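# Load two AA batteries into a remote's battery bay

## Task

Fit both AA batteries into the open battery compartment of the remote control. Each must face the correct polarity and be pressed fully home against its spring. The remote itself may be moved.

## Robot and tools

Robot: two arms, left_arm and right_arm, each a six-joint arm with a two-finger parallel gripper. In the scene frame the origin sits at table-top height halfway between the two nominal bases, +x points out over the table, +y points toward left_arm and +z points up. The arm names do not match image sides. The left base is near y = +0.325 m and the right base near y = -0.323 m, both slightly off nominal and slightly tilted. A gripper's fingers extend along its own +z axis and close along its own y axis. end_effector_position is the point between the finger pads, just under 1 cm behind the tips.

Command rows. Every motion command is built from rows of 14 numbers, each in [-1, 1], always covering both arms: dx, dy, dz, rx, ry, rz, opening for left_arm, then the same seven for right_arm. The six pose numbers are an offset, not a pose, measured from that arm's Hand target at the start of the action or move and along that Hand target's own axes. 1.0 stands for 0.6 m or 180 degrees, so 0.05 is 3 cm. rx, ry, rz form a single rotation vector. Sending the same offset again moves the arm further. Six zeros re-command the current Hand target (useful to pull a gripper onto a target it settled short of, or to end a push). The opening number is absolute: +1 fully open (about 87 mm between pads), +0.5 about 69 mm, 0 about 43 mm, -0.5 about 18 mm, -1 closed. A 0 is a real command, so to leave a gripper alone resend its current value.

execute_actions(actions, cameras): actions is a list of actions; each action is a list of up to 15 rows, one per 1/30 s step, and a short list repeats its last row to fill 15 steps. All rows of one action count from the same starting Hand target. Pictures are returned only when actions is empty or cameras names some. cameras is a list of names, ["all"], [] or null.

move(target, speed, blend, opening_speed, blocking, cameras): target is one 14-number row or a list of up to 15 rows, every row an offset from the Hand targets at the move's start (not chained). The grippers travel straight lines, all finishing together, within a 10 s cap. speed is the top path speed in m/s, 0.002 to 2.9, default 0.25 (rotation up to twice that in rad/s); one value or one per row. blend, in metres, rounds corners of a list; 0 stops at each row. opening_speed (0.2 or more, per second on the -1..+1 scale) ramps the fingers. blocking=false returns after about 0.5 s while the move continues. A move does not avoid obstacles or the other arm. Its result adds a "move:" line: done means at rest within 10 mm and 2 degrees of target; off_target, moving, held or fault describe other endings, and limits=paced or limits=held mean commands were clipped or withheld. Neither done nor off_target says anything about contact.

wait(seconds 0 to 10, cameras) lets time pass holding the last command. stop(cameras) brakes a running move. zoom_image(camera, region [x0, y0, x1, y1] in pixels, at most 504 by 504) enlarges part of the latest image of a camera. Cameras: cam_head_left, cam_head_right, cam_high, cam_low, cam_left_wrist, cam_right_wrist, all 896x504. read_manual gives only licence text. finished_scene(scene) ends the scene irreversibly; the goal must hold with the robot let go. Scene 1 is a practice round.

Results: end_effector_position (m) and end_effector_quat_wxyz in the scene frame; Hand target, the last commanded pose after clipping, from which the next offsets count; grip_measured on the same scale as the opening number (may be off by up to about 0.043); Tool commands; joint positions, velocities, torques; motor temperatures. Grippers often stop short or sag and tilt, especially far out; tiny moves may do nothing or go sideways. Check the reported pose after each move and correct with an offset. Orientation changes are clipped to 40 degrees from the current one per step.

Gripping: close to roughly 0.04 below the grip_measured reading at first contact for a firm hold; less for a lighter one. A thin AA battery (about 14 mm) fits easily between open pads.

Avoid: dropping parts or releasing them while moving; fast contact (faster means harder hits); commanding far past a contact, which presses harder; anything leaving the table; the two grippers or wrist cameras touching or one gripper squeezing the other's fingers; the bar, plate and low rail near the bases (up to about 3 cm high, no warning); paths passing near an arm's own base; loads on the wrist camera cables; long holds or stretched reaches that heat motors (75 °C warning, 90 °C the arm folds and stops). Objects may get occasional small nudges.

Each tool is called after ">>>" by a JSON object that holds its "fn" and its "kwargs".

## Session

>>> {"fn": "execute_actions", "kwargs": {"actions": []}}

Scene clock: 0.00 s.
left_arm: end_effector_position=(+0.3848, +0.3329, +0.0825) grip_measured=+0.997 end_effector_quat_wxyz=(+0.655, -0.081, +0.751, +0.007) | right_arm: end_effector_position=(+0.3684, -0.3258, +0.0672) grip_measured=+1.000 end_effector_quat_wxyz=(+0.605, +0.020, +0.795, -0.041)
Joint positions: left_arm=[0.009 1.545 0.23 1.196 -0.134 -0.142 0.999] | right_arm=[0.001 1.535 0.267 0.973 0.12 0.028 1]
Joint velocities: within noise
Joint torques (N m): no reading
Motor temperatures (°C): left_arm=[30 31 37 37 26 29 30] | right_arm=[27 36 38 40 30 30 29]
Heat: left arm: 37 °C; right arm: 40 °C.
Hand target: left_arm +0.3892, +0.3352, +0.0939; +0.668, -0.084, +0.739, +0.008 | right_arm +0.3747, -0.3274, +0.0789; +0.619, +0.023, +0.784, -0.042
Tool commands: left_gripper/opening=+1.0 right_gripper/opening=+1.0

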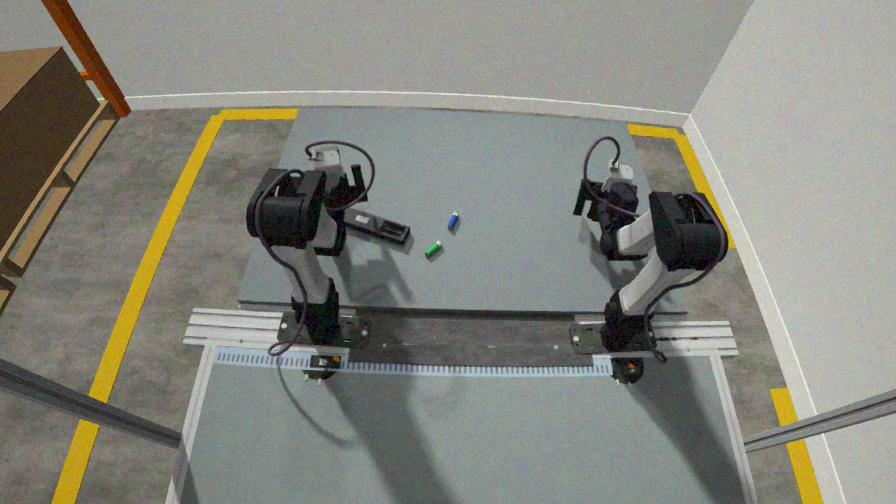

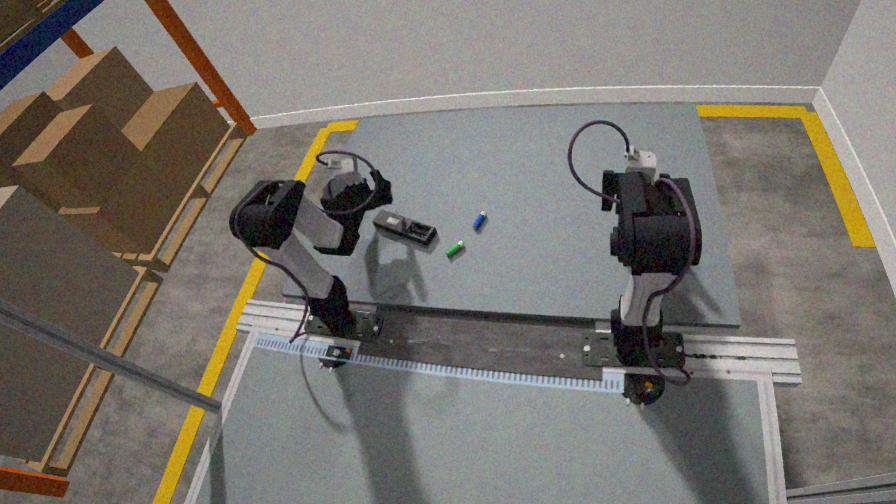

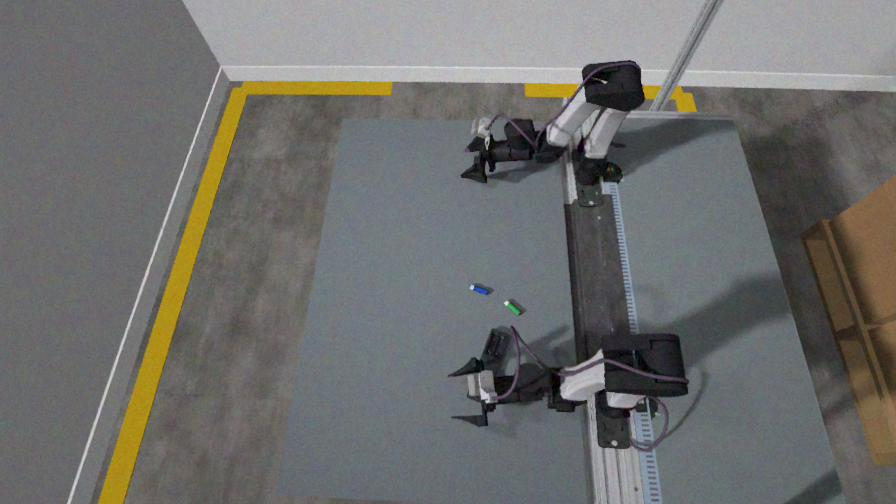

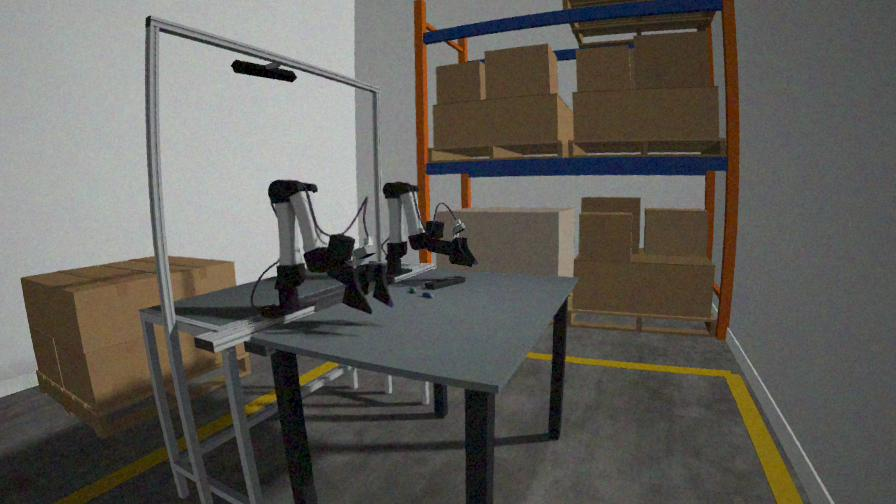

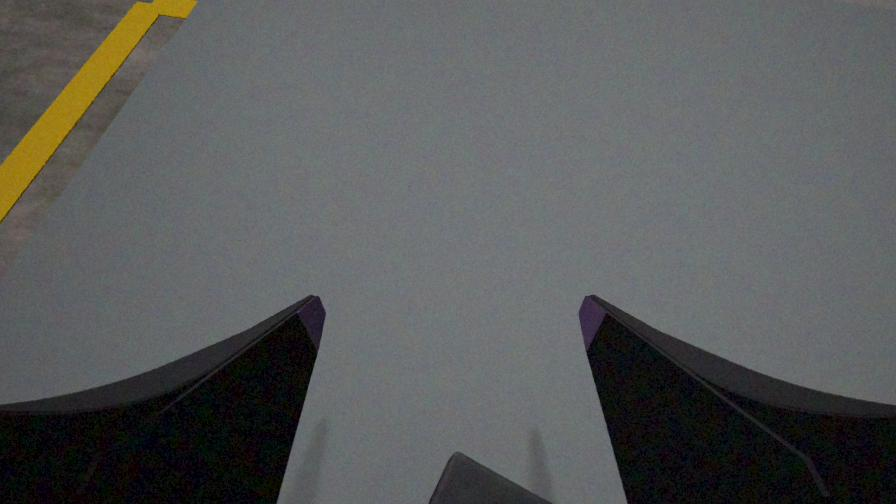

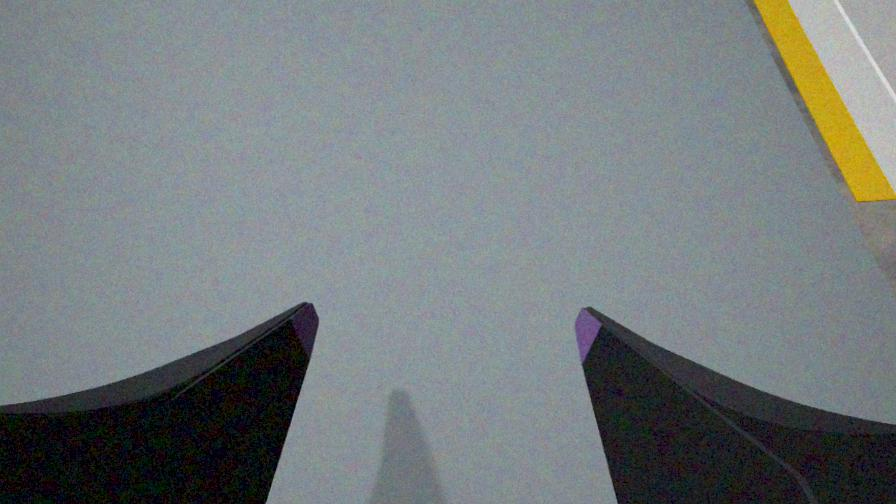

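>>> {"fn": "zoom_image", "kwargs": {"camera": "cam_head_left", "region": [330, 190, 480, 275]}}

>>> {"fn": "zoom_image", "kwargs": {"camera": "cam_head_right", "region": [360, 190, 510, 275]}}

>>> {"fn": "zoom_image", "kwargs": {"camera": "cam_high", "region": [440, 270, 560, 390]}}

Scaled by 3.360 from the camera's 896x504 image, which has a finer 1280x720 frame.

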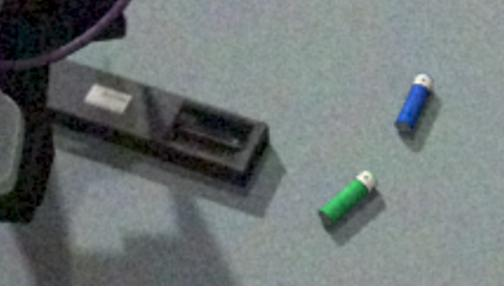

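Scaled by 3.360 from the camera's 896x504 image, which has a finer 1280x720 frame.

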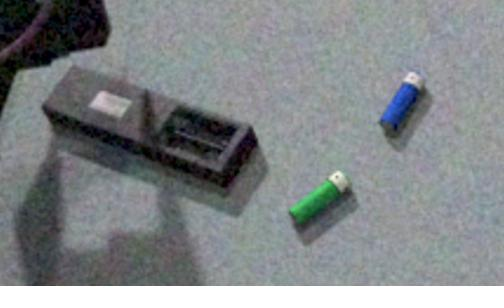

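Scaled by 4.200 from the camera's 896x504 image, which has a finer 1280x720 frame.

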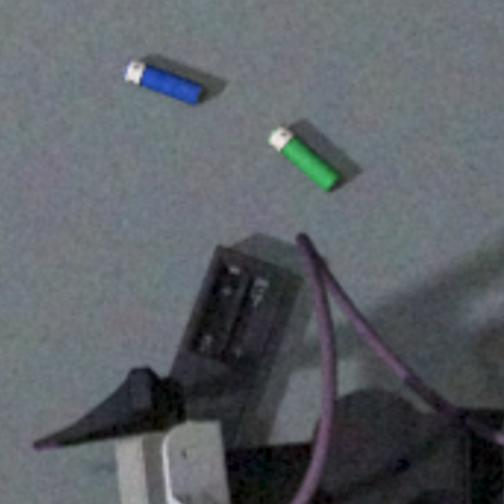

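>>> {"fn": "move", "kwargs": {"target": [-0.063,-0.1105,-0.1885,0.5407,0.1769,0.2837,1.0, 0,0,0,0,0,0,1.0], "speed": 0.3, "cameras": ["cam_left_wrist","cam_head_right"]}}

Scene clock: 146.67 s.
left_arm: end_effector_position=(+0.2872, +0.2569, +0.1474) grip_measured=+0.997 end_effector_quat_wxyz=(+0.256, +0.697, +0.603, -0.290) | right_arm: end_effector_position=(+0.3684, -0.3258, +0.0672) grip_measured=+1.000 end_effector_quat_wxyz=(+0.605, +0.020, +0.795, -0.041)
Joint positions: left_arm=[0.152 1.691 1.434 -1.55 0.791 1.949 0.999] | right_arm=[0.001 1.535 0.267 0.973 0.12 0.028 1]
Joint torques (N m): left_arm=[-0.16 -5.26 7.38 -0.38 0.22 0.15] | right_arm=[-0.17 -4.53 5.97 2.1 0.03 -0.07]
Motor temperatures (°C): left_arm=[29 33 41 44 26 28 30] | right_arm=[27 36 41 50 29 29 28]
Heat: left arm: 44 °C; right arm: 50 °C.
Hand target: left_arm +0.2901, +0.2601, +0.1502; +0.246, +0.708, +0.594, -0.294 | right_arm +0.3747, -0.3274, +0.0789; +0.619, +0.023, +0.784, -0.042
Off the commanded pose: left_arm 0.005 m, 2 deg | right_arm 0.013 m, 2 deg.
joint sent to its limit (left arm) — joint 4 (wrist pitch), lower limit. The joint targets still meet the commanded pose.
move: off_target (right_arm)
camera_calibration:
cam_left_wrist: T_world_to_cam=[[-0.990718, 0.134798, -0.0175224, 0.25399], [0.13227, 0.985702, 0.104384, -0.287444], [0.0313427, 0.101098, -0.994383, 0.253893], [0, 0, 0, 1]] pos_world=[0.281695, 0.223429, 0.286922]
Images, in order (width x height): cam_head_right 896x504, cam_left_wrist 896x504.

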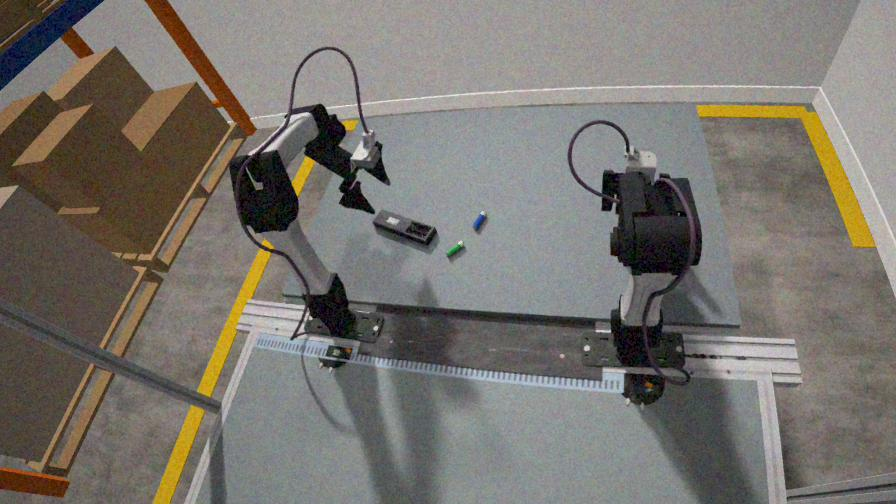

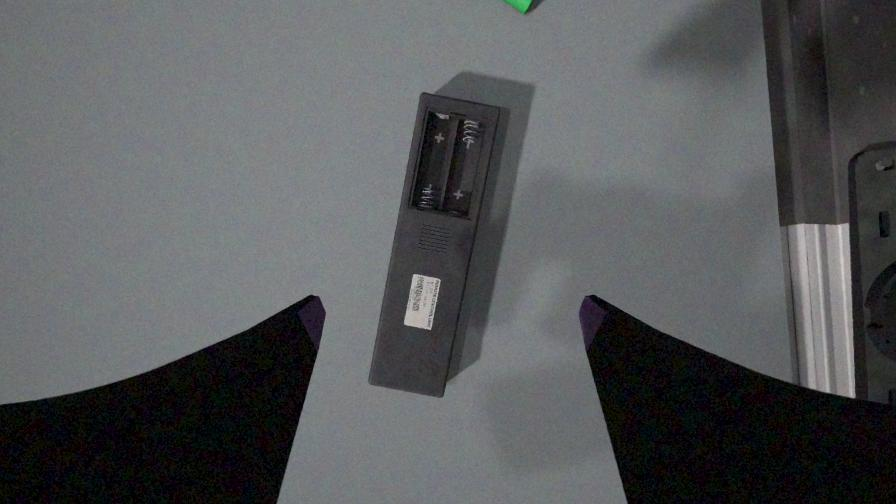

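Great view. Zoom.

>>> {"fn": "zoom_image", "kwargs": {"camera": "cam_left_wrist", "region": [380, 80, 530, 230]}}

Scaled by 3.360 from the camera's 896x504 image, which has a finer 1280x720 frame.

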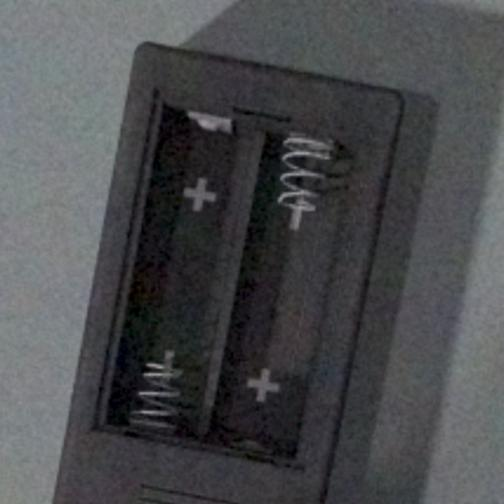

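>>> {"fn": "move", "kwargs": {"target": [0.0607,0.0187,0.0813,0.0193,0.2491,0.0473,1.0, 0,0,0,0,0,0,1.0], "speed": 0.3, "cameras": ["cam_left_wrist","cam_head_right"]}}

Scene clock: 242.10 s.
left_arm: end_effector_position=(+0.2975, +0.2473, +0.0864) grip_measured=+0.997 end_effector_quat_wxyz=(-0.003, +0.817, +0.576, -0.014) | right_arm: end_effector_position=(+0.3684, -0.3258, +0.0672) grip_measured=+1.000 end_effector_quat_wxyz=(+0.605, +0.020, +0.795, -0.041)
Joint positions: left_arm=[-0.347 1.66 1.273 -1.168 0.034 1.539 0.999] | right_arm=[0.001 1.535 0.267 0.973 0.12 0.028 1]
Joint torques (N m): left_arm=[-0.09 -7.58 4.83 0.52 -0.06 -0.17] | right_arm=[-0.18 -4.55 5.98 2.1 0.02 -0.06]
Motor temperatures (°C): left_arm=[29 34 44 36 26 28 29] | right_arm=[27 36 40 54 29 29 28]
Heat: left arm: 44 °C; right arm: 54 °C.
Hand target: left_arm +0.2996, +0.2496, +0.0899; +0.001, +0.814, +0.581, -0.001 | right_arm +0.3747, -0.3274, +0.0789; +0.619, +0.023, +0.784, -0.042
Off the commanded pose: left_arm 0.005 m, 2 deg | right_arm 0.013 m, 2 deg.
move: off_target (right_arm)
camera_calibration:
cam_left_wrist: T_world_to_cam=[[-0.940242, 0.340391, 0.00889262, 0.196322], [0.22321, 0.596417, 0.771015, -0.261352], [0.257143, 0.726926, -0.636755, -0.0589276], [0, 0, 0, 1]] pos_world=[0.258079, 0.131885, 0.162238]
Images, in order (width x height): cam_head_right 896x504, cam_left_wrist 896x504.

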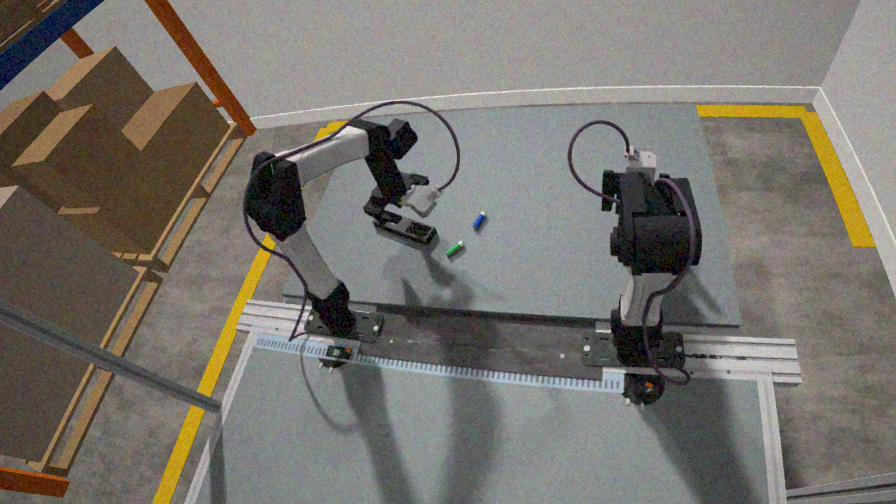

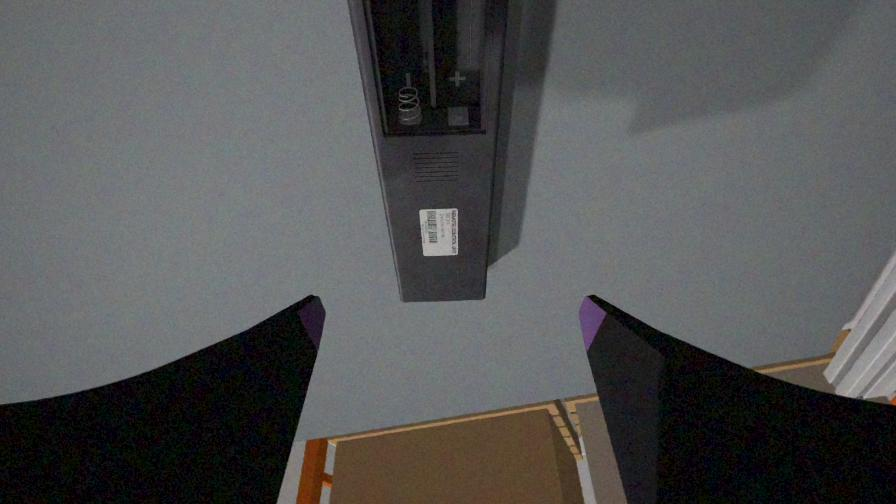

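>>> {"fn": "move", "kwargs": {"target": [0,0.0075,0.075,0,0,0,1.0, 0,0,0,0,0,0,1.0], "speed": 0.2, "cameras": ["cam_left_wrist","cam_low"]}}

Scene clock: 267.53 s.
left_arm: end_effector_position=(+0.3019, +0.2463, +0.0468) grip_measured=+0.997 end_effector_quat_wxyz=(+0.005, +0.817, +0.576, -0.008) | right_arm: end_effector_position=(+0.3684, -0.3258, +0.0672) grip_measured=+1.000 end_effector_quat_wxyz=(+0.605, +0.020, +0.795, -0.041)
Joint positions: left_arm=[-0.347 1.699 1.155 -0.993 0.034 1.537 0.999] | right_arm=[0.001 1.535 0.267 0.973 0.12 0.028 1]
Joint torques (N m): left_arm=[-0.24 -6.04 4.93 0.55 -0.05 -0.16] | right_arm=[-0.16 -4.56 5.98 2.1 0.02 -0.07]
Heat: left arm: 43 °C; right arm: 54 °C.
Hand target: left_arm +0.3039, +0.2480, +0.0449; +0.001, +0.814, +0.581, -0.001 | right_arm +0.3747, -0.3274, +0.0789; +0.619, +0.023, +0.784, -0.042
Off the commanded pose: left_arm 0.003 m, 1 deg | right_arm 0.013 m, 2 deg.
move: off_target (right_arm)
camera_calibration:
cam_left_wrist: T_world_to_cam=[[-0.94081, 0.338798, -0.0096473, 0.202505], [0.208693, 0.601479, 0.771149, -0.228136], [0.267067, 0.723491, -0.636582, -0.0867575], [0, 0, 0, 1]] pos_world=[0.261299, 0.131379, 0.122653]
Images, in order (width x height): cam_low 896x504, cam_left_wrist 896x504.

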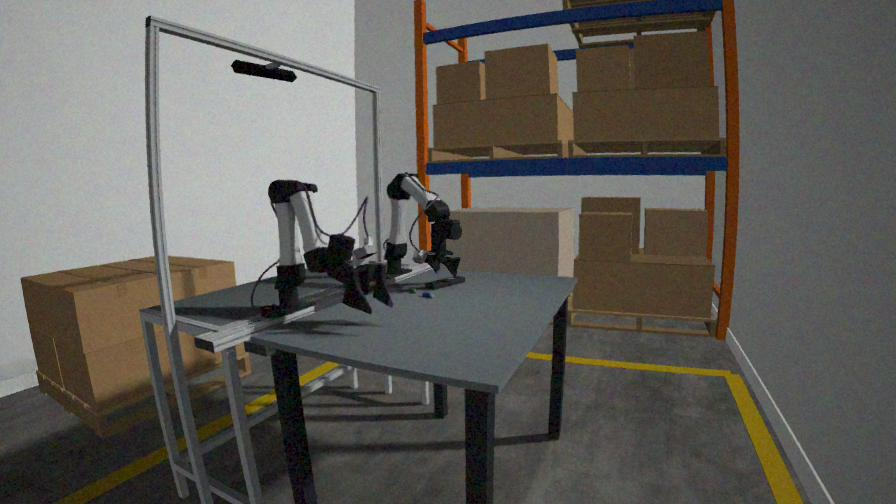

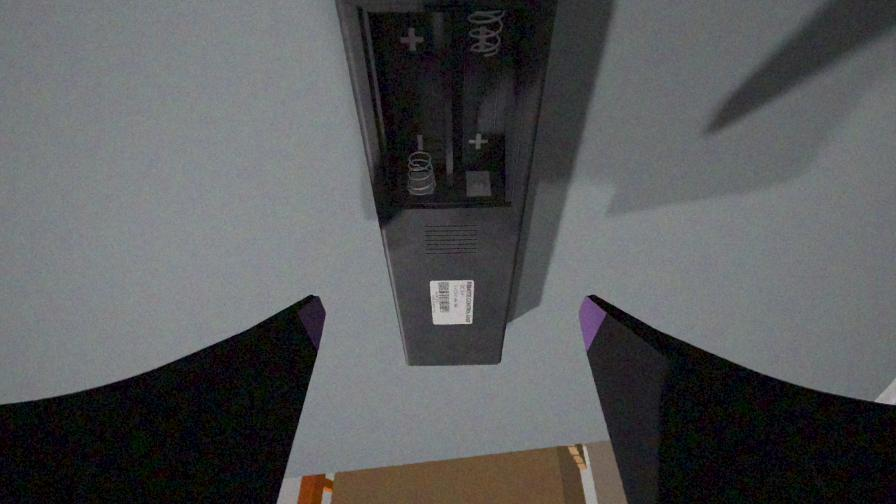

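>>> {"fn": "move", "kwargs": {"target": [0,0,0.044,0,0,0,1.0, 0,0,0,0,0,0,1.0], "speed": 0.1, "cameras": ["cam_left_wrist","cam_head_right"]}}

Scene clock: 275.03 s.
left_arm: end_effector_position=(+0.3025, +0.2465, +0.0210) grip_measured=+0.997 end_effector_quat_wxyz=(+0.005, +0.817, +0.577, -0.008) | right_arm: end_effector_position=(+0.3684, -0.3258, +0.0672) grip_measured=+1.000 end_effector_quat_wxyz=(+0.605, +0.020, +0.795, -0.041)
Joint positions: left_arm=[-0.347 1.737 1.091 -0.888 0.033 1.536 0.999] | right_arm=[0.001 1.535 0.267 0.973 0.12 0.028 1]
Joint torques (N m): left_arm=[-0.42 -5.96 4.63 0.57 -0.06 -0.15] | right_arm=[-0.14 -4.53 6 2.09 0.02 -0.08]
Motor temperatures (°C): left_arm=[29 36 43 35 26 28 29] | right_arm=[27 36 40 55 29 29 27]
Heat: left arm: 43 °C; right arm: 55 °C.
Hand target: left_arm +0.3038, +0.2480, +0.0185; +0.001, +0.814, +0.581, -0.001 | right_arm +0.3747, -0.3274, +0.0789; +0.619, +0.023, +0.784, -0.042
Off the commanded pose: left_arm 0.003 m, 1 deg | right_arm 0.013 m, 2 deg.
move: off_target (right_arm)
camera_calibration:
cam_left_wrist: T_world_to_cam=[[-0.941143, 0.337816, -0.0114083, 0.20314], [0.206695, 0.601893, 0.771364, -0.207963], [0.267446, 0.723606, -0.636292, -0.103692], [0, 0, 0, 1]] pos_world=[0.2619, 0.13158, 0.0967544]
Images, in order (width x height): cam_head_right 896x504, cam_left_wrist 896x504.

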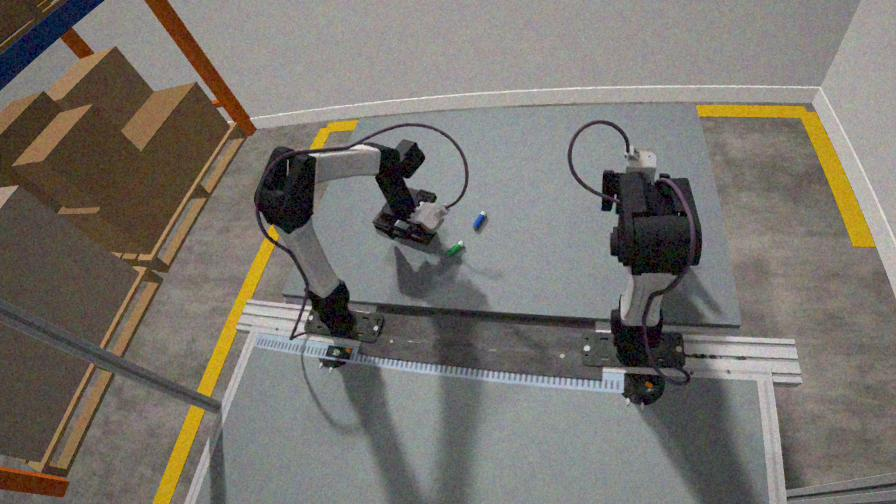

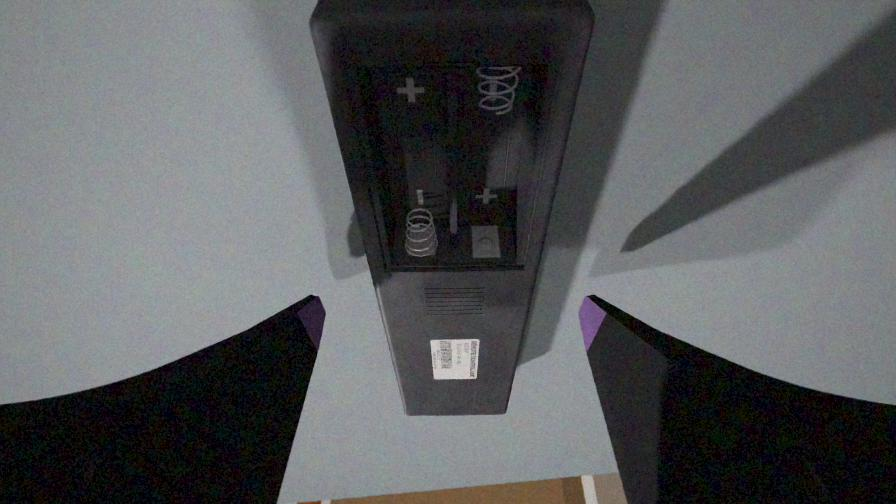

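>>> {"fn": "move", "kwargs": {"target": [0,0,0,0,0,0,0.02, 0,0,0,0,0,0,1.0], "opening_speed": 0.4, "cameras": ["cam_left_wrist"]}}

Scene clock: 283.20 s.
left_arm: end_effector_position=(+0.3025, +0.2465, +0.0210) grip_measured=+0.071 end_effector_quat_wxyz=(+0.006, +0.817, +0.577, -0.008) | right_arm: end_effector_position=(+0.3684, -0.3258, +0.0672) grip_measured=+1.000 end_effector_quat_wxyz=(+0.605, +0.020, +0.795, -0.041)
Joint positions: left_arm=[-0.347 1.737 1.091 -0.888 0.033 1.535 0.535] | right_arm=[0.001 1.535 0.267 0.973 0.12 0.028 1]
Joint torques (N m): left_arm=[-0.43 -6 4.63 0.57 -0.04 -0.16] | right_arm=[-0.18 -4.49 6 2.1 0.03 -0.07]
Motor temperatures (°C): left_arm=[29 36 42 35 26 28 29] | right_arm=[26 36 40 55 29 29 27]
Heat: left arm: 42 °C; right arm: 55 °C.
Hand target: left_arm +0.3039, +0.2480, +0.0185; +0.001, +0.814, +0.581, -0.001 | right_arm +0.3747, -0.3274, +0.0789; +0.619, +0.023, +0.784, -0.042
Off the commanded pose: left_arm 0.003 m, 1 deg | right_arm 0.013 m, 2 deg.
move: off_target (right_arm)
camera_calibration:
cam_left_wrist: T_world_to_cam=[[-0.941411, 0.337057, -0.0117245, 0.203563], [0.205989, 0.602165, 0.77134, -0.207871], [0.267046, 0.723733, -0.636315, -0.10352], [0, 0, 0, 1]] pos_world=[0.2621, 0.131481, 0.0968546]
Images, in order (width x height): cam_left_wrist 896x504.

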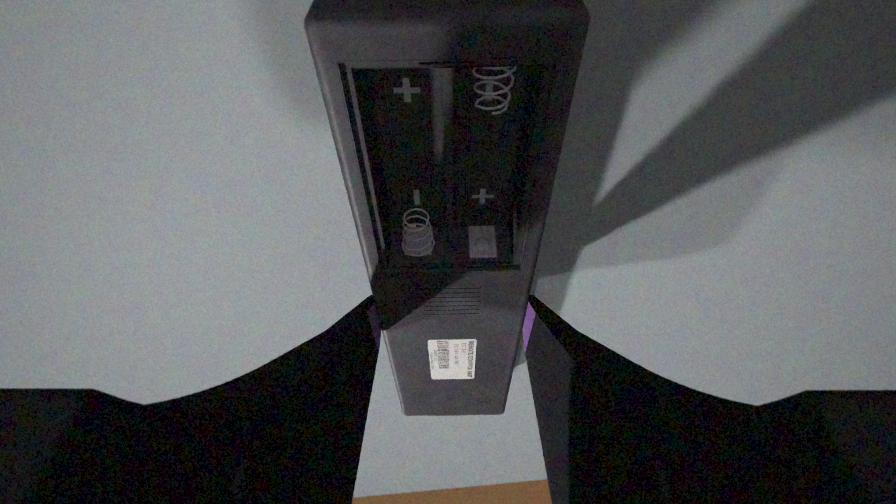

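>>> {"fn": "move", "kwargs": {"target": [[0,0,-0.07,0,0,0,0.02, 0,0,0,0,0,0,1.0],[-0.5133,0.2165,-0.08,0,0,-0.272,0.02, 0,0,0,0,0,0,1.0]], "speed": 0.2, "blend": 0.01, "cameras": ["cam_left_wrist","cam_head_right","cam_head_left"]}}

Scene clock: 295.93 s.
left_arm: end_effector_position=(+0.3202, -0.0758, +0.0641) grip_measured=+0.071 end_effector_quat_wxyz=(+0.086, +0.505, +0.858, -0.043) | right_arm: end_effector_position=(+0.3684, -0.3258, +0.0672) grip_measured=+1.000 end_effector_quat_wxyz=(+0.605, +0.020, +0.795, -0.041)
Joint positions: left_arm=[-0.888 2.677 2.829 -1.492 0.008 0.147 0.535] | right_arm=[0.001 1.535 0.267 0.973 0.12 0.028 1]
Joint torques (N m): left_arm=[0.13 -12.16 8.27 1.2 -0.09 -0.16] | right_arm=[-0.17 -4.48 6 2.09 0.03 -0.07]
Motor temperatures (°C): left_arm=[29 36 42 35 26 28 30] | right_arm=[26 36 40 55 29 29 27]
Heat: left arm: 42 °C; right arm: 55 °C.
Hand target: left_arm +0.3266, -0.0854, +0.0671; +0.000, +0.500, +0.866, -0.001 | right_arm +0.3747, -0.3274, +0.0789; +0.619, +0.023, +0.784, -0.042
Off the commanded pose: left_arm 0.012 m, 11 deg | right_arm 0.013 m, 2 deg.
elbow stopped short (left arm): the move would have taken joint 3 (elbow) straighter than the controller allows.
move: off_target (left_arm, right_arm)
camera_calibration:
cam_left_wrist: T_world_to_cam=[[-0.874167, -0.484926, -0.0260674, 0.246427], [-0.383466, 0.65634, 0.649748, 0.149966], [-0.29797, 0.577984, -0.759703, 0.330202], [0, 0, 0, 1]] pos_world=[0.371316, -0.169782, 0.159839]
Images, in order (width x height): cam_head_left 896x504, cam_head_right 896x504, cam_left_wrist 896x504.

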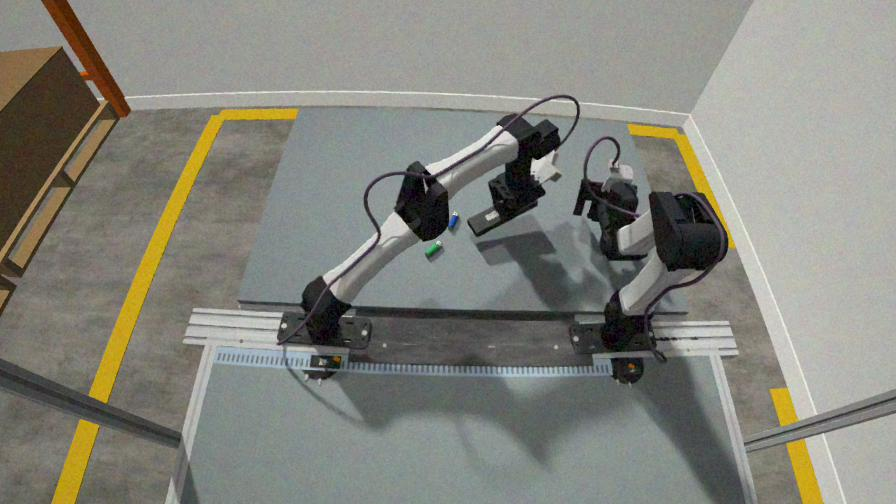

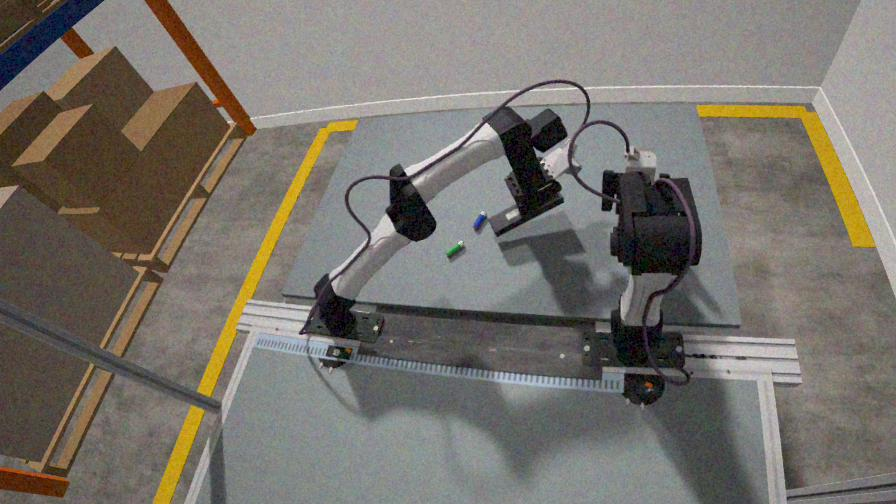

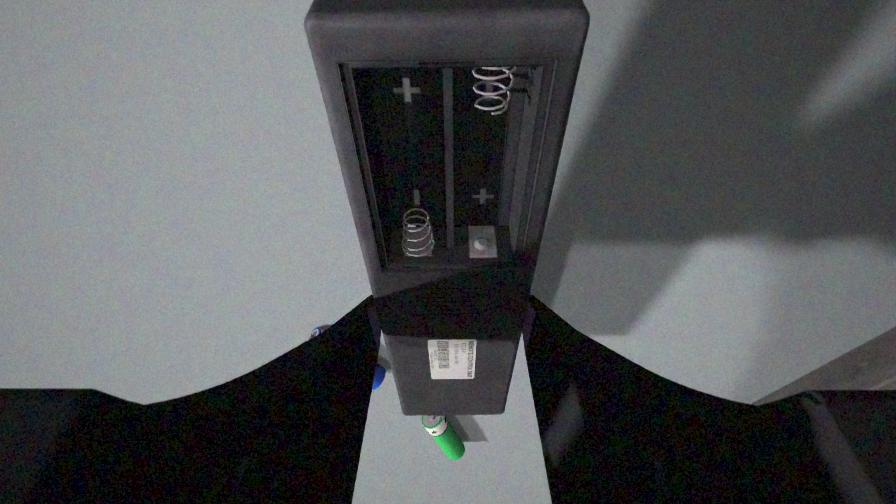

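>>> {"fn": "move", "kwargs": {"target": [0.0823,-0.0025,0.03,0,0,0,0.02, 0,0,0,0,0,0,1.0], "speed": 0.15}}

Scene clock: 309.83 s.
left_arm: end_effector_position=(+0.2990, -0.0483, +0.0399) grip_measured=+0.071 end_effector_quat_wxyz=(+0.008, +0.507, +0.862, -0.011) | right_arm: end_effector_position=(+0.3684, -0.3258, +0.0672) grip_measured=+1.000 end_effector_quat_wxyz=(+0.605, +0.020, +0.795, -0.041)
Joint positions: left_arm=[-0.888 2.677 2.718 -1.551 0.008 0.146 0.535] | right_arm=[0.001 1.535 0.267 0.973 0.12 0.028 1]
Joint torques (N m): left_arm=[1.18 -14.72 5.22 0.37 -0.08 -0.11] | right_arm=[-0.17 -4.55 6.01 2.1 0.03 -0.07]
Motor temperatures (°C): left_arm=[29 44 42 35 26 28 30] | right_arm=[26 36 40 55 29 29 27]
Heat: left arm: 44 °C; right arm: 55 °C.
Hand target: left_arm +0.3006, -0.0434, +0.0490; +0.000, +0.500, +0.866, -0.001 | right_arm +0.3747, -0.3274, +0.0789; +0.619, +0.023, +0.784, -0.042
Off the commanded pose: left_arm 0.010 m, 2 deg | right_arm 0.013 m, 2 deg.
joint sent to its limit (left arm) — joint 4 (wrist pitch), lower limit. The joint targets are off in position, not in orientation.
move: off_target (right_arm)

>>> {"fn": "move", "kwargs": {"target": [0,0,0.028,0,0,0,0.02, 0,0,0,0,0,0,1.0], "speed": 0.06, "cameras": ["cam_left_wrist"]}}

Scene clock: 314.97 s.
left_arm: end_effector_position=(+0.2970, -0.0458, +0.0364) grip_measured=+0.071 end_effector_quat_wxyz=(+0.000, +0.507, +0.862, -0.008) | right_arm: end_effector_position=(+0.3684, -0.3258, +0.0672) grip_measured=+1.000 end_effector_quat_wxyz=(+0.605, +0.020, +0.795, -0.041)
Joint positions: left_arm=[-0.888 2.677 2.701 -1.551 0.008 0.146 0.535] | right_arm=[0.001 1.535 0.267 0.973 0.12 0.028 1]
Joint torques (N m): left_arm=[1.17 -12.56 5.03 0.6 -0.07 -0.12] | right_arm=[-0.23 -4.53 6.01 2.1 0.02 -0.07]
Motor temperatures (°C): left_arm=[29 48 42 34 26 28 30] | right_arm=[26 36 40 56 29 29 27]
Heat: left arm: 48 °C; right arm: 56 °C.
Hand target: left_arm +0.3006, -0.0435, +0.0322; +0.000, +0.500, +0.866, -0.001 | right_arm +0.3747, -0.3274, +0.0789; +0.619, +0.023, +0.784, -0.042
Off the commanded pose: left_arm 0.006 m, 1 deg | right_arm 0.013 m, 2 deg.
move: off_target (right_arm)
camera_calibration:
cam_left_wrist: T_world_to_cam=[[-0.875946, -0.482407, 0.0016904, 0.239636], [-0.301642, 0.550444, 0.778475, 0.105547], [-0.376472, 0.681392, -0.627673, 0.308171], [0, 0, 0, 1]] pos_world=[0.357763, -0.152481, 0.11086]
Images, in order (width x height): cam_left_wrist 896x504.

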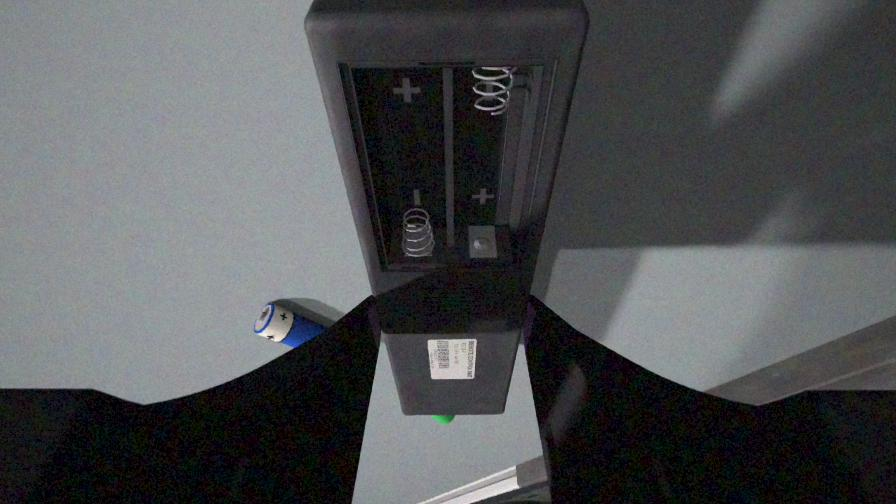

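>>> {"fn": "wait", "kwargs": {"seconds": 0.1, "cameras": ["cam_low","cam_head_left","cam_head_right"]}}

>>> {"fn": "zoom_image", "kwargs": {"camera": "cam_low", "region": [360, 230, 510, 330]}}

>>> {"fn": "zoom_image", "kwargs": {"camera": "cam_head_left", "region": [400, 140, 600, 280]}}

Scene clock: 329.10 s.
left_arm: end_effector_position=(+0.2970, -0.0458, +0.0364) grip_measured=+0.071 end_effector_quat_wxyz=(+0.000, +0.507, +0.862, -0.008) | right_arm: end_effector_position=(+0.3684, -0.3258, +0.0672) grip_measured=+1.000 end_effector_quat_wxyz=(+0.605, +0.020, +0.795, -0.041)
Joint positions: left_arm=[-0.888 2.677 2.701 -1.551 0.008 0.146 0.535] | right_arm=[0.001 1.535 0.267 0.973 0.12 0.028 1]
Joint torques (N m): left_arm=[1.2 -12.57 5.03 0.6 -0.07 -0.12] | right_arm=[-0.14 -4.55 5.97 2.1 0.04 -0.06]
Motor temperatures (°C): left_arm=[29 53 42 34 26 28 30] | right_arm=[26 36 40 56 28 29 27]
Heat: left arm: 53 °C; right arm: 56 °C.
Hand target: left_arm +0.3006, -0.0435, +0.0322; +0.000, +0.500, +0.866, -0.001 | right_arm +0.3747, -0.3274, +0.0789; +0.619, +0.023, +0.784, -0.042
Tool commands: left_gripper/opening=+0.02 right_gripper/opening=+1.0
Off the commanded pose: left_arm 0.006 m, 1 deg | right_arm 0.013 m, 2 deg.
wait: 0.10 s; at rest from the start
Images, in order (width x height): cam_head_left 896x504, cam_head_right 896x504, cam_low 896x504.

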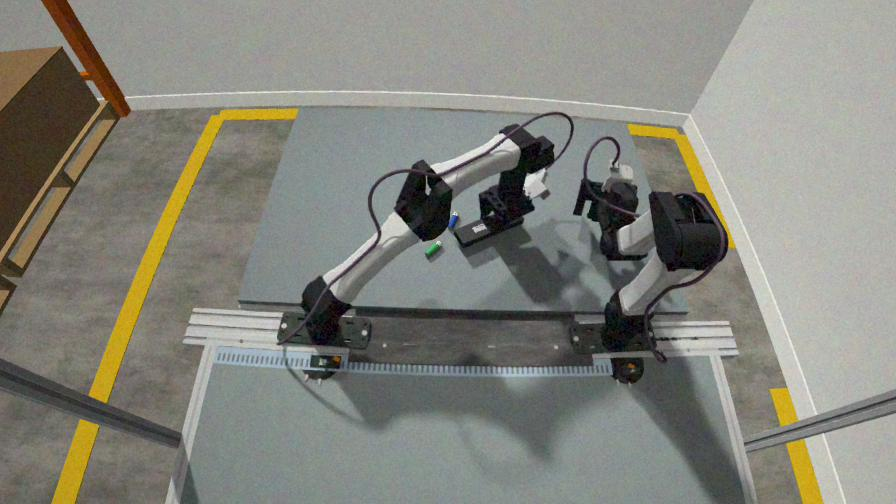

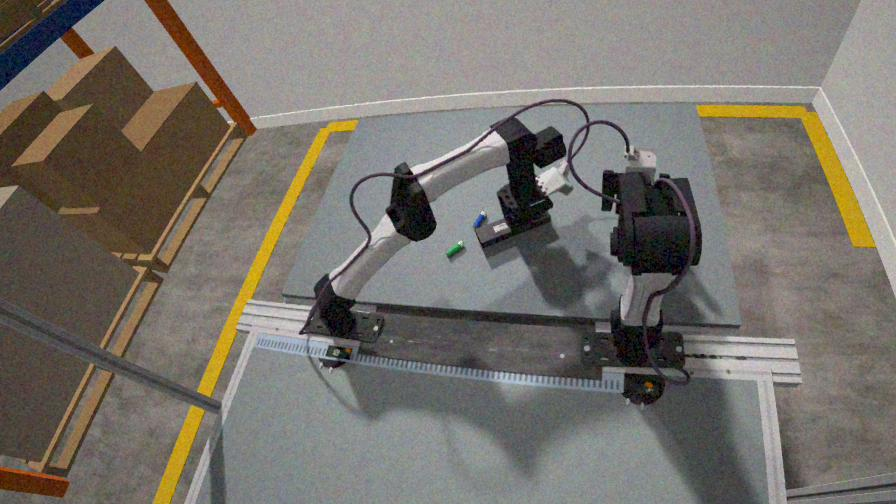

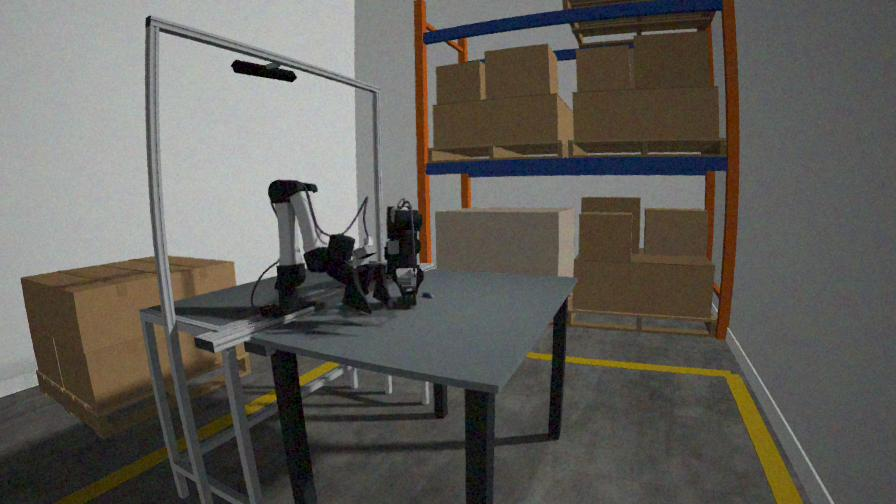

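Scaled by 3.360 from the camera's 896x504 image, which has a finer 1280x720 frame.

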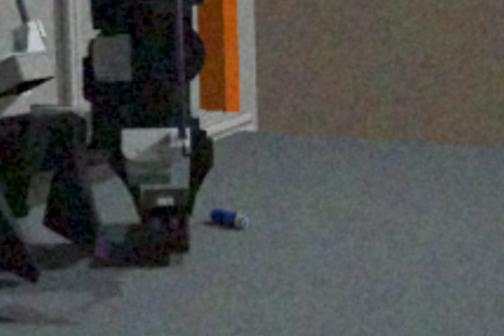

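Scaled by 2.520 from the camera's 896x504 image, which has a finer 1280x720 frame.

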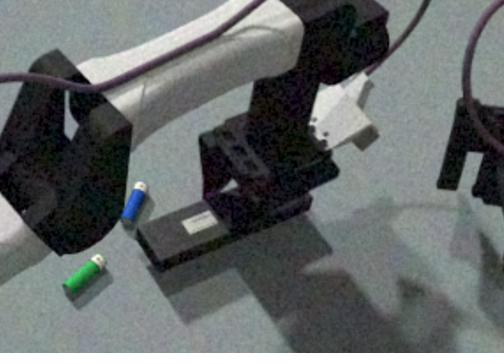

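>>> {"fn": "move", "kwargs": {"target": [0,0,0.012,0,0,0,0.02, 0,0,0,0,0,0,1.0], "speed": 0.06, "cameras": ["cam_left_wrist"]}}

Scene clock: 338.27 s.
left_arm: end_effector_position=(+0.2966, -0.0430, +0.0222) grip_measured=+0.071 end_effector_quat_wxyz=(-0.010, +0.506, +0.863, -0.004) | right_arm: end_effector_position=(+0.3684, -0.3258, +0.0672) grip_measured=+1.000 end_effector_quat_wxyz=(+0.605, +0.020, +0.795, -0.041)
Joint positions: left_arm=[-0.885 2.677 2.64 -1.512 0.008 0.146 0.535] | right_arm=[0.001 1.535 0.267 0.973 0.12 0.028 1]
Joint torques (N m): left_arm=[0.99 -14.09 4.86 0.62 -0.09 -0.12] | right_arm=[-0.21 -4.53 6.01 2.1 0.03 -0.07]
Motor temperatures (°C): left_arm=[29 56 42 34 26 28 30] | right_arm=[26 36 40 56 28 29 27]
Heat: left arm: 56 °C; right arm: 56 °C.
Hand target: left_arm +0.3007, -0.0435, +0.0250; +0.000, +0.500, +0.866, -0.001 | right_arm +0.3747, -0.3274, +0.0789; +0.619, +0.023, +0.784, -0.042
Off the commanded pose: left_arm 0.005 m, 1 deg | right_arm 0.013 m, 2 deg.
move: off_target (right_arm)
camera_calibration:
cam_left_wrist: T_world_to_cam=[[-0.874454, -0.485084, 0.00478339, 0.239987], [-0.292973, 0.535946, 0.791788, 0.111585], [-0.386648, 0.690981, -0.610777, 0.300255], [0, 0, 0, 1]] pos_world=[0.358642, -0.15086, 0.0938893]
Images, in order (width x height): cam_left_wrist 896x504.

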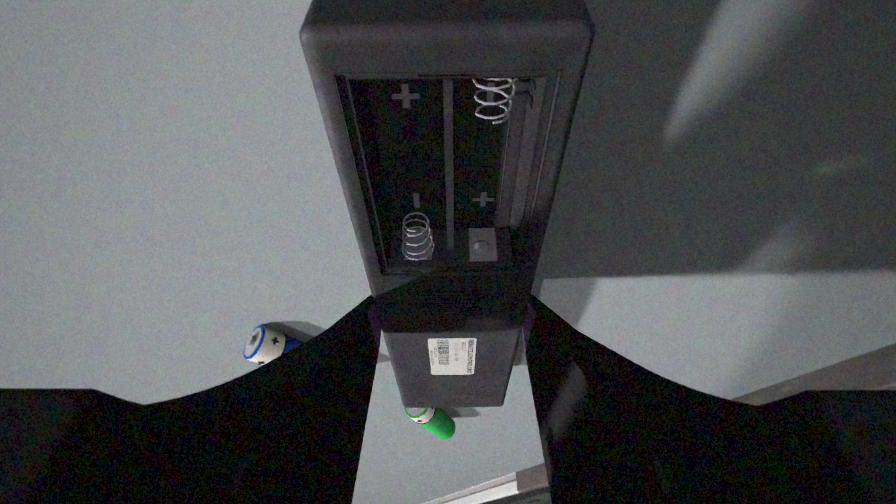

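>>> {"fn": "move", "kwargs": {"target": [0,0,0.002,0,0,0,0.45, 0,0,0,0,0,0,1.0], "opening_speed": 0.3, "cameras": ["cam_left_wrist"]}}

Scene clock: 347.23 s.
left_arm: end_effector_position=(+0.2955, -0.0416, +0.0199) grip_measured=+0.450 end_effector_quat_wxyz=(-0.014, +0.506, +0.863, -0.002) | right_arm: end_effector_position=(+0.3684, -0.3258, +0.0672) grip_measured=+1.000 end_effector_quat_wxyz=(+0.605, +0.020, +0.795, -0.041)
Joint positions: left_arm=[-0.885 2.677 2.629 -1.51 0.008 0.146 0.725] | right_arm=[0.001 1.535 0.267 0.973 0.12 0.028 1]
Joint torques (N m): left_arm=[0.9 -14.31 4.93 0.67 -0.08 -0.13] | right_arm=[-0.16 -4.55 6.04 2.1 0.02 -0.07]
Motor temperatures (°C): left_arm=[29 60 42 34 26 28 30] | right_arm=[26 36 40 56 28 29 27]
Heat: left arm: 60 °C; right arm: 56 °C.
Hand target: left_arm +0.3006, -0.0435, +0.0238; +0.000, +0.500, +0.866, -0.001 | right_arm +0.3747, -0.3274, +0.0789; +0.619, +0.023, +0.784, -0.042
Off the commanded pose: left_arm 0.007 m, 2 deg | right_arm 0.013 m, 2 deg.
move: off_target (right_arm)
camera_calibration:
cam_left_wrist: T_world_to_cam=[[-0.874447, -0.485083, 0.00613725, 0.239701], [-0.288642, 0.530413, 0.797087, 0.110714], [-0.389909, 0.695239, -0.603833, 0.298462], [0, 0, 0, 1]] pos_world=[0.357936, -0.149951, 0.0905011]
Images, in order (width x height): cam_left_wrist 896x504.

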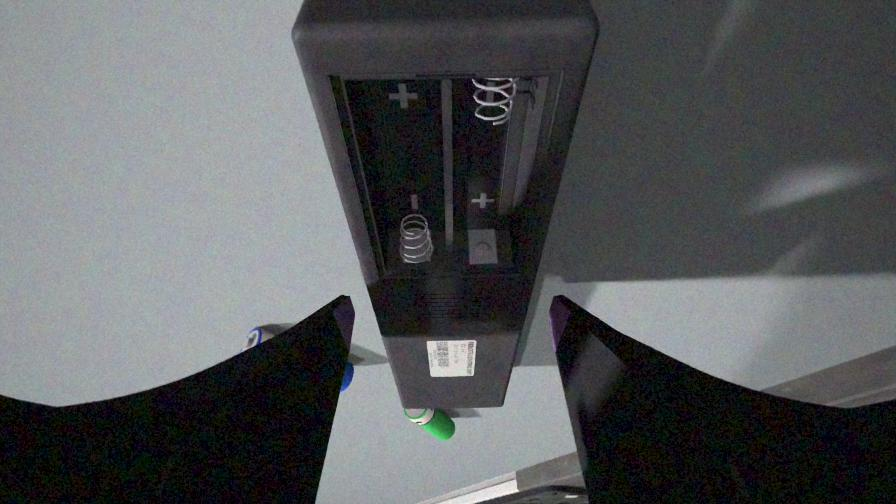

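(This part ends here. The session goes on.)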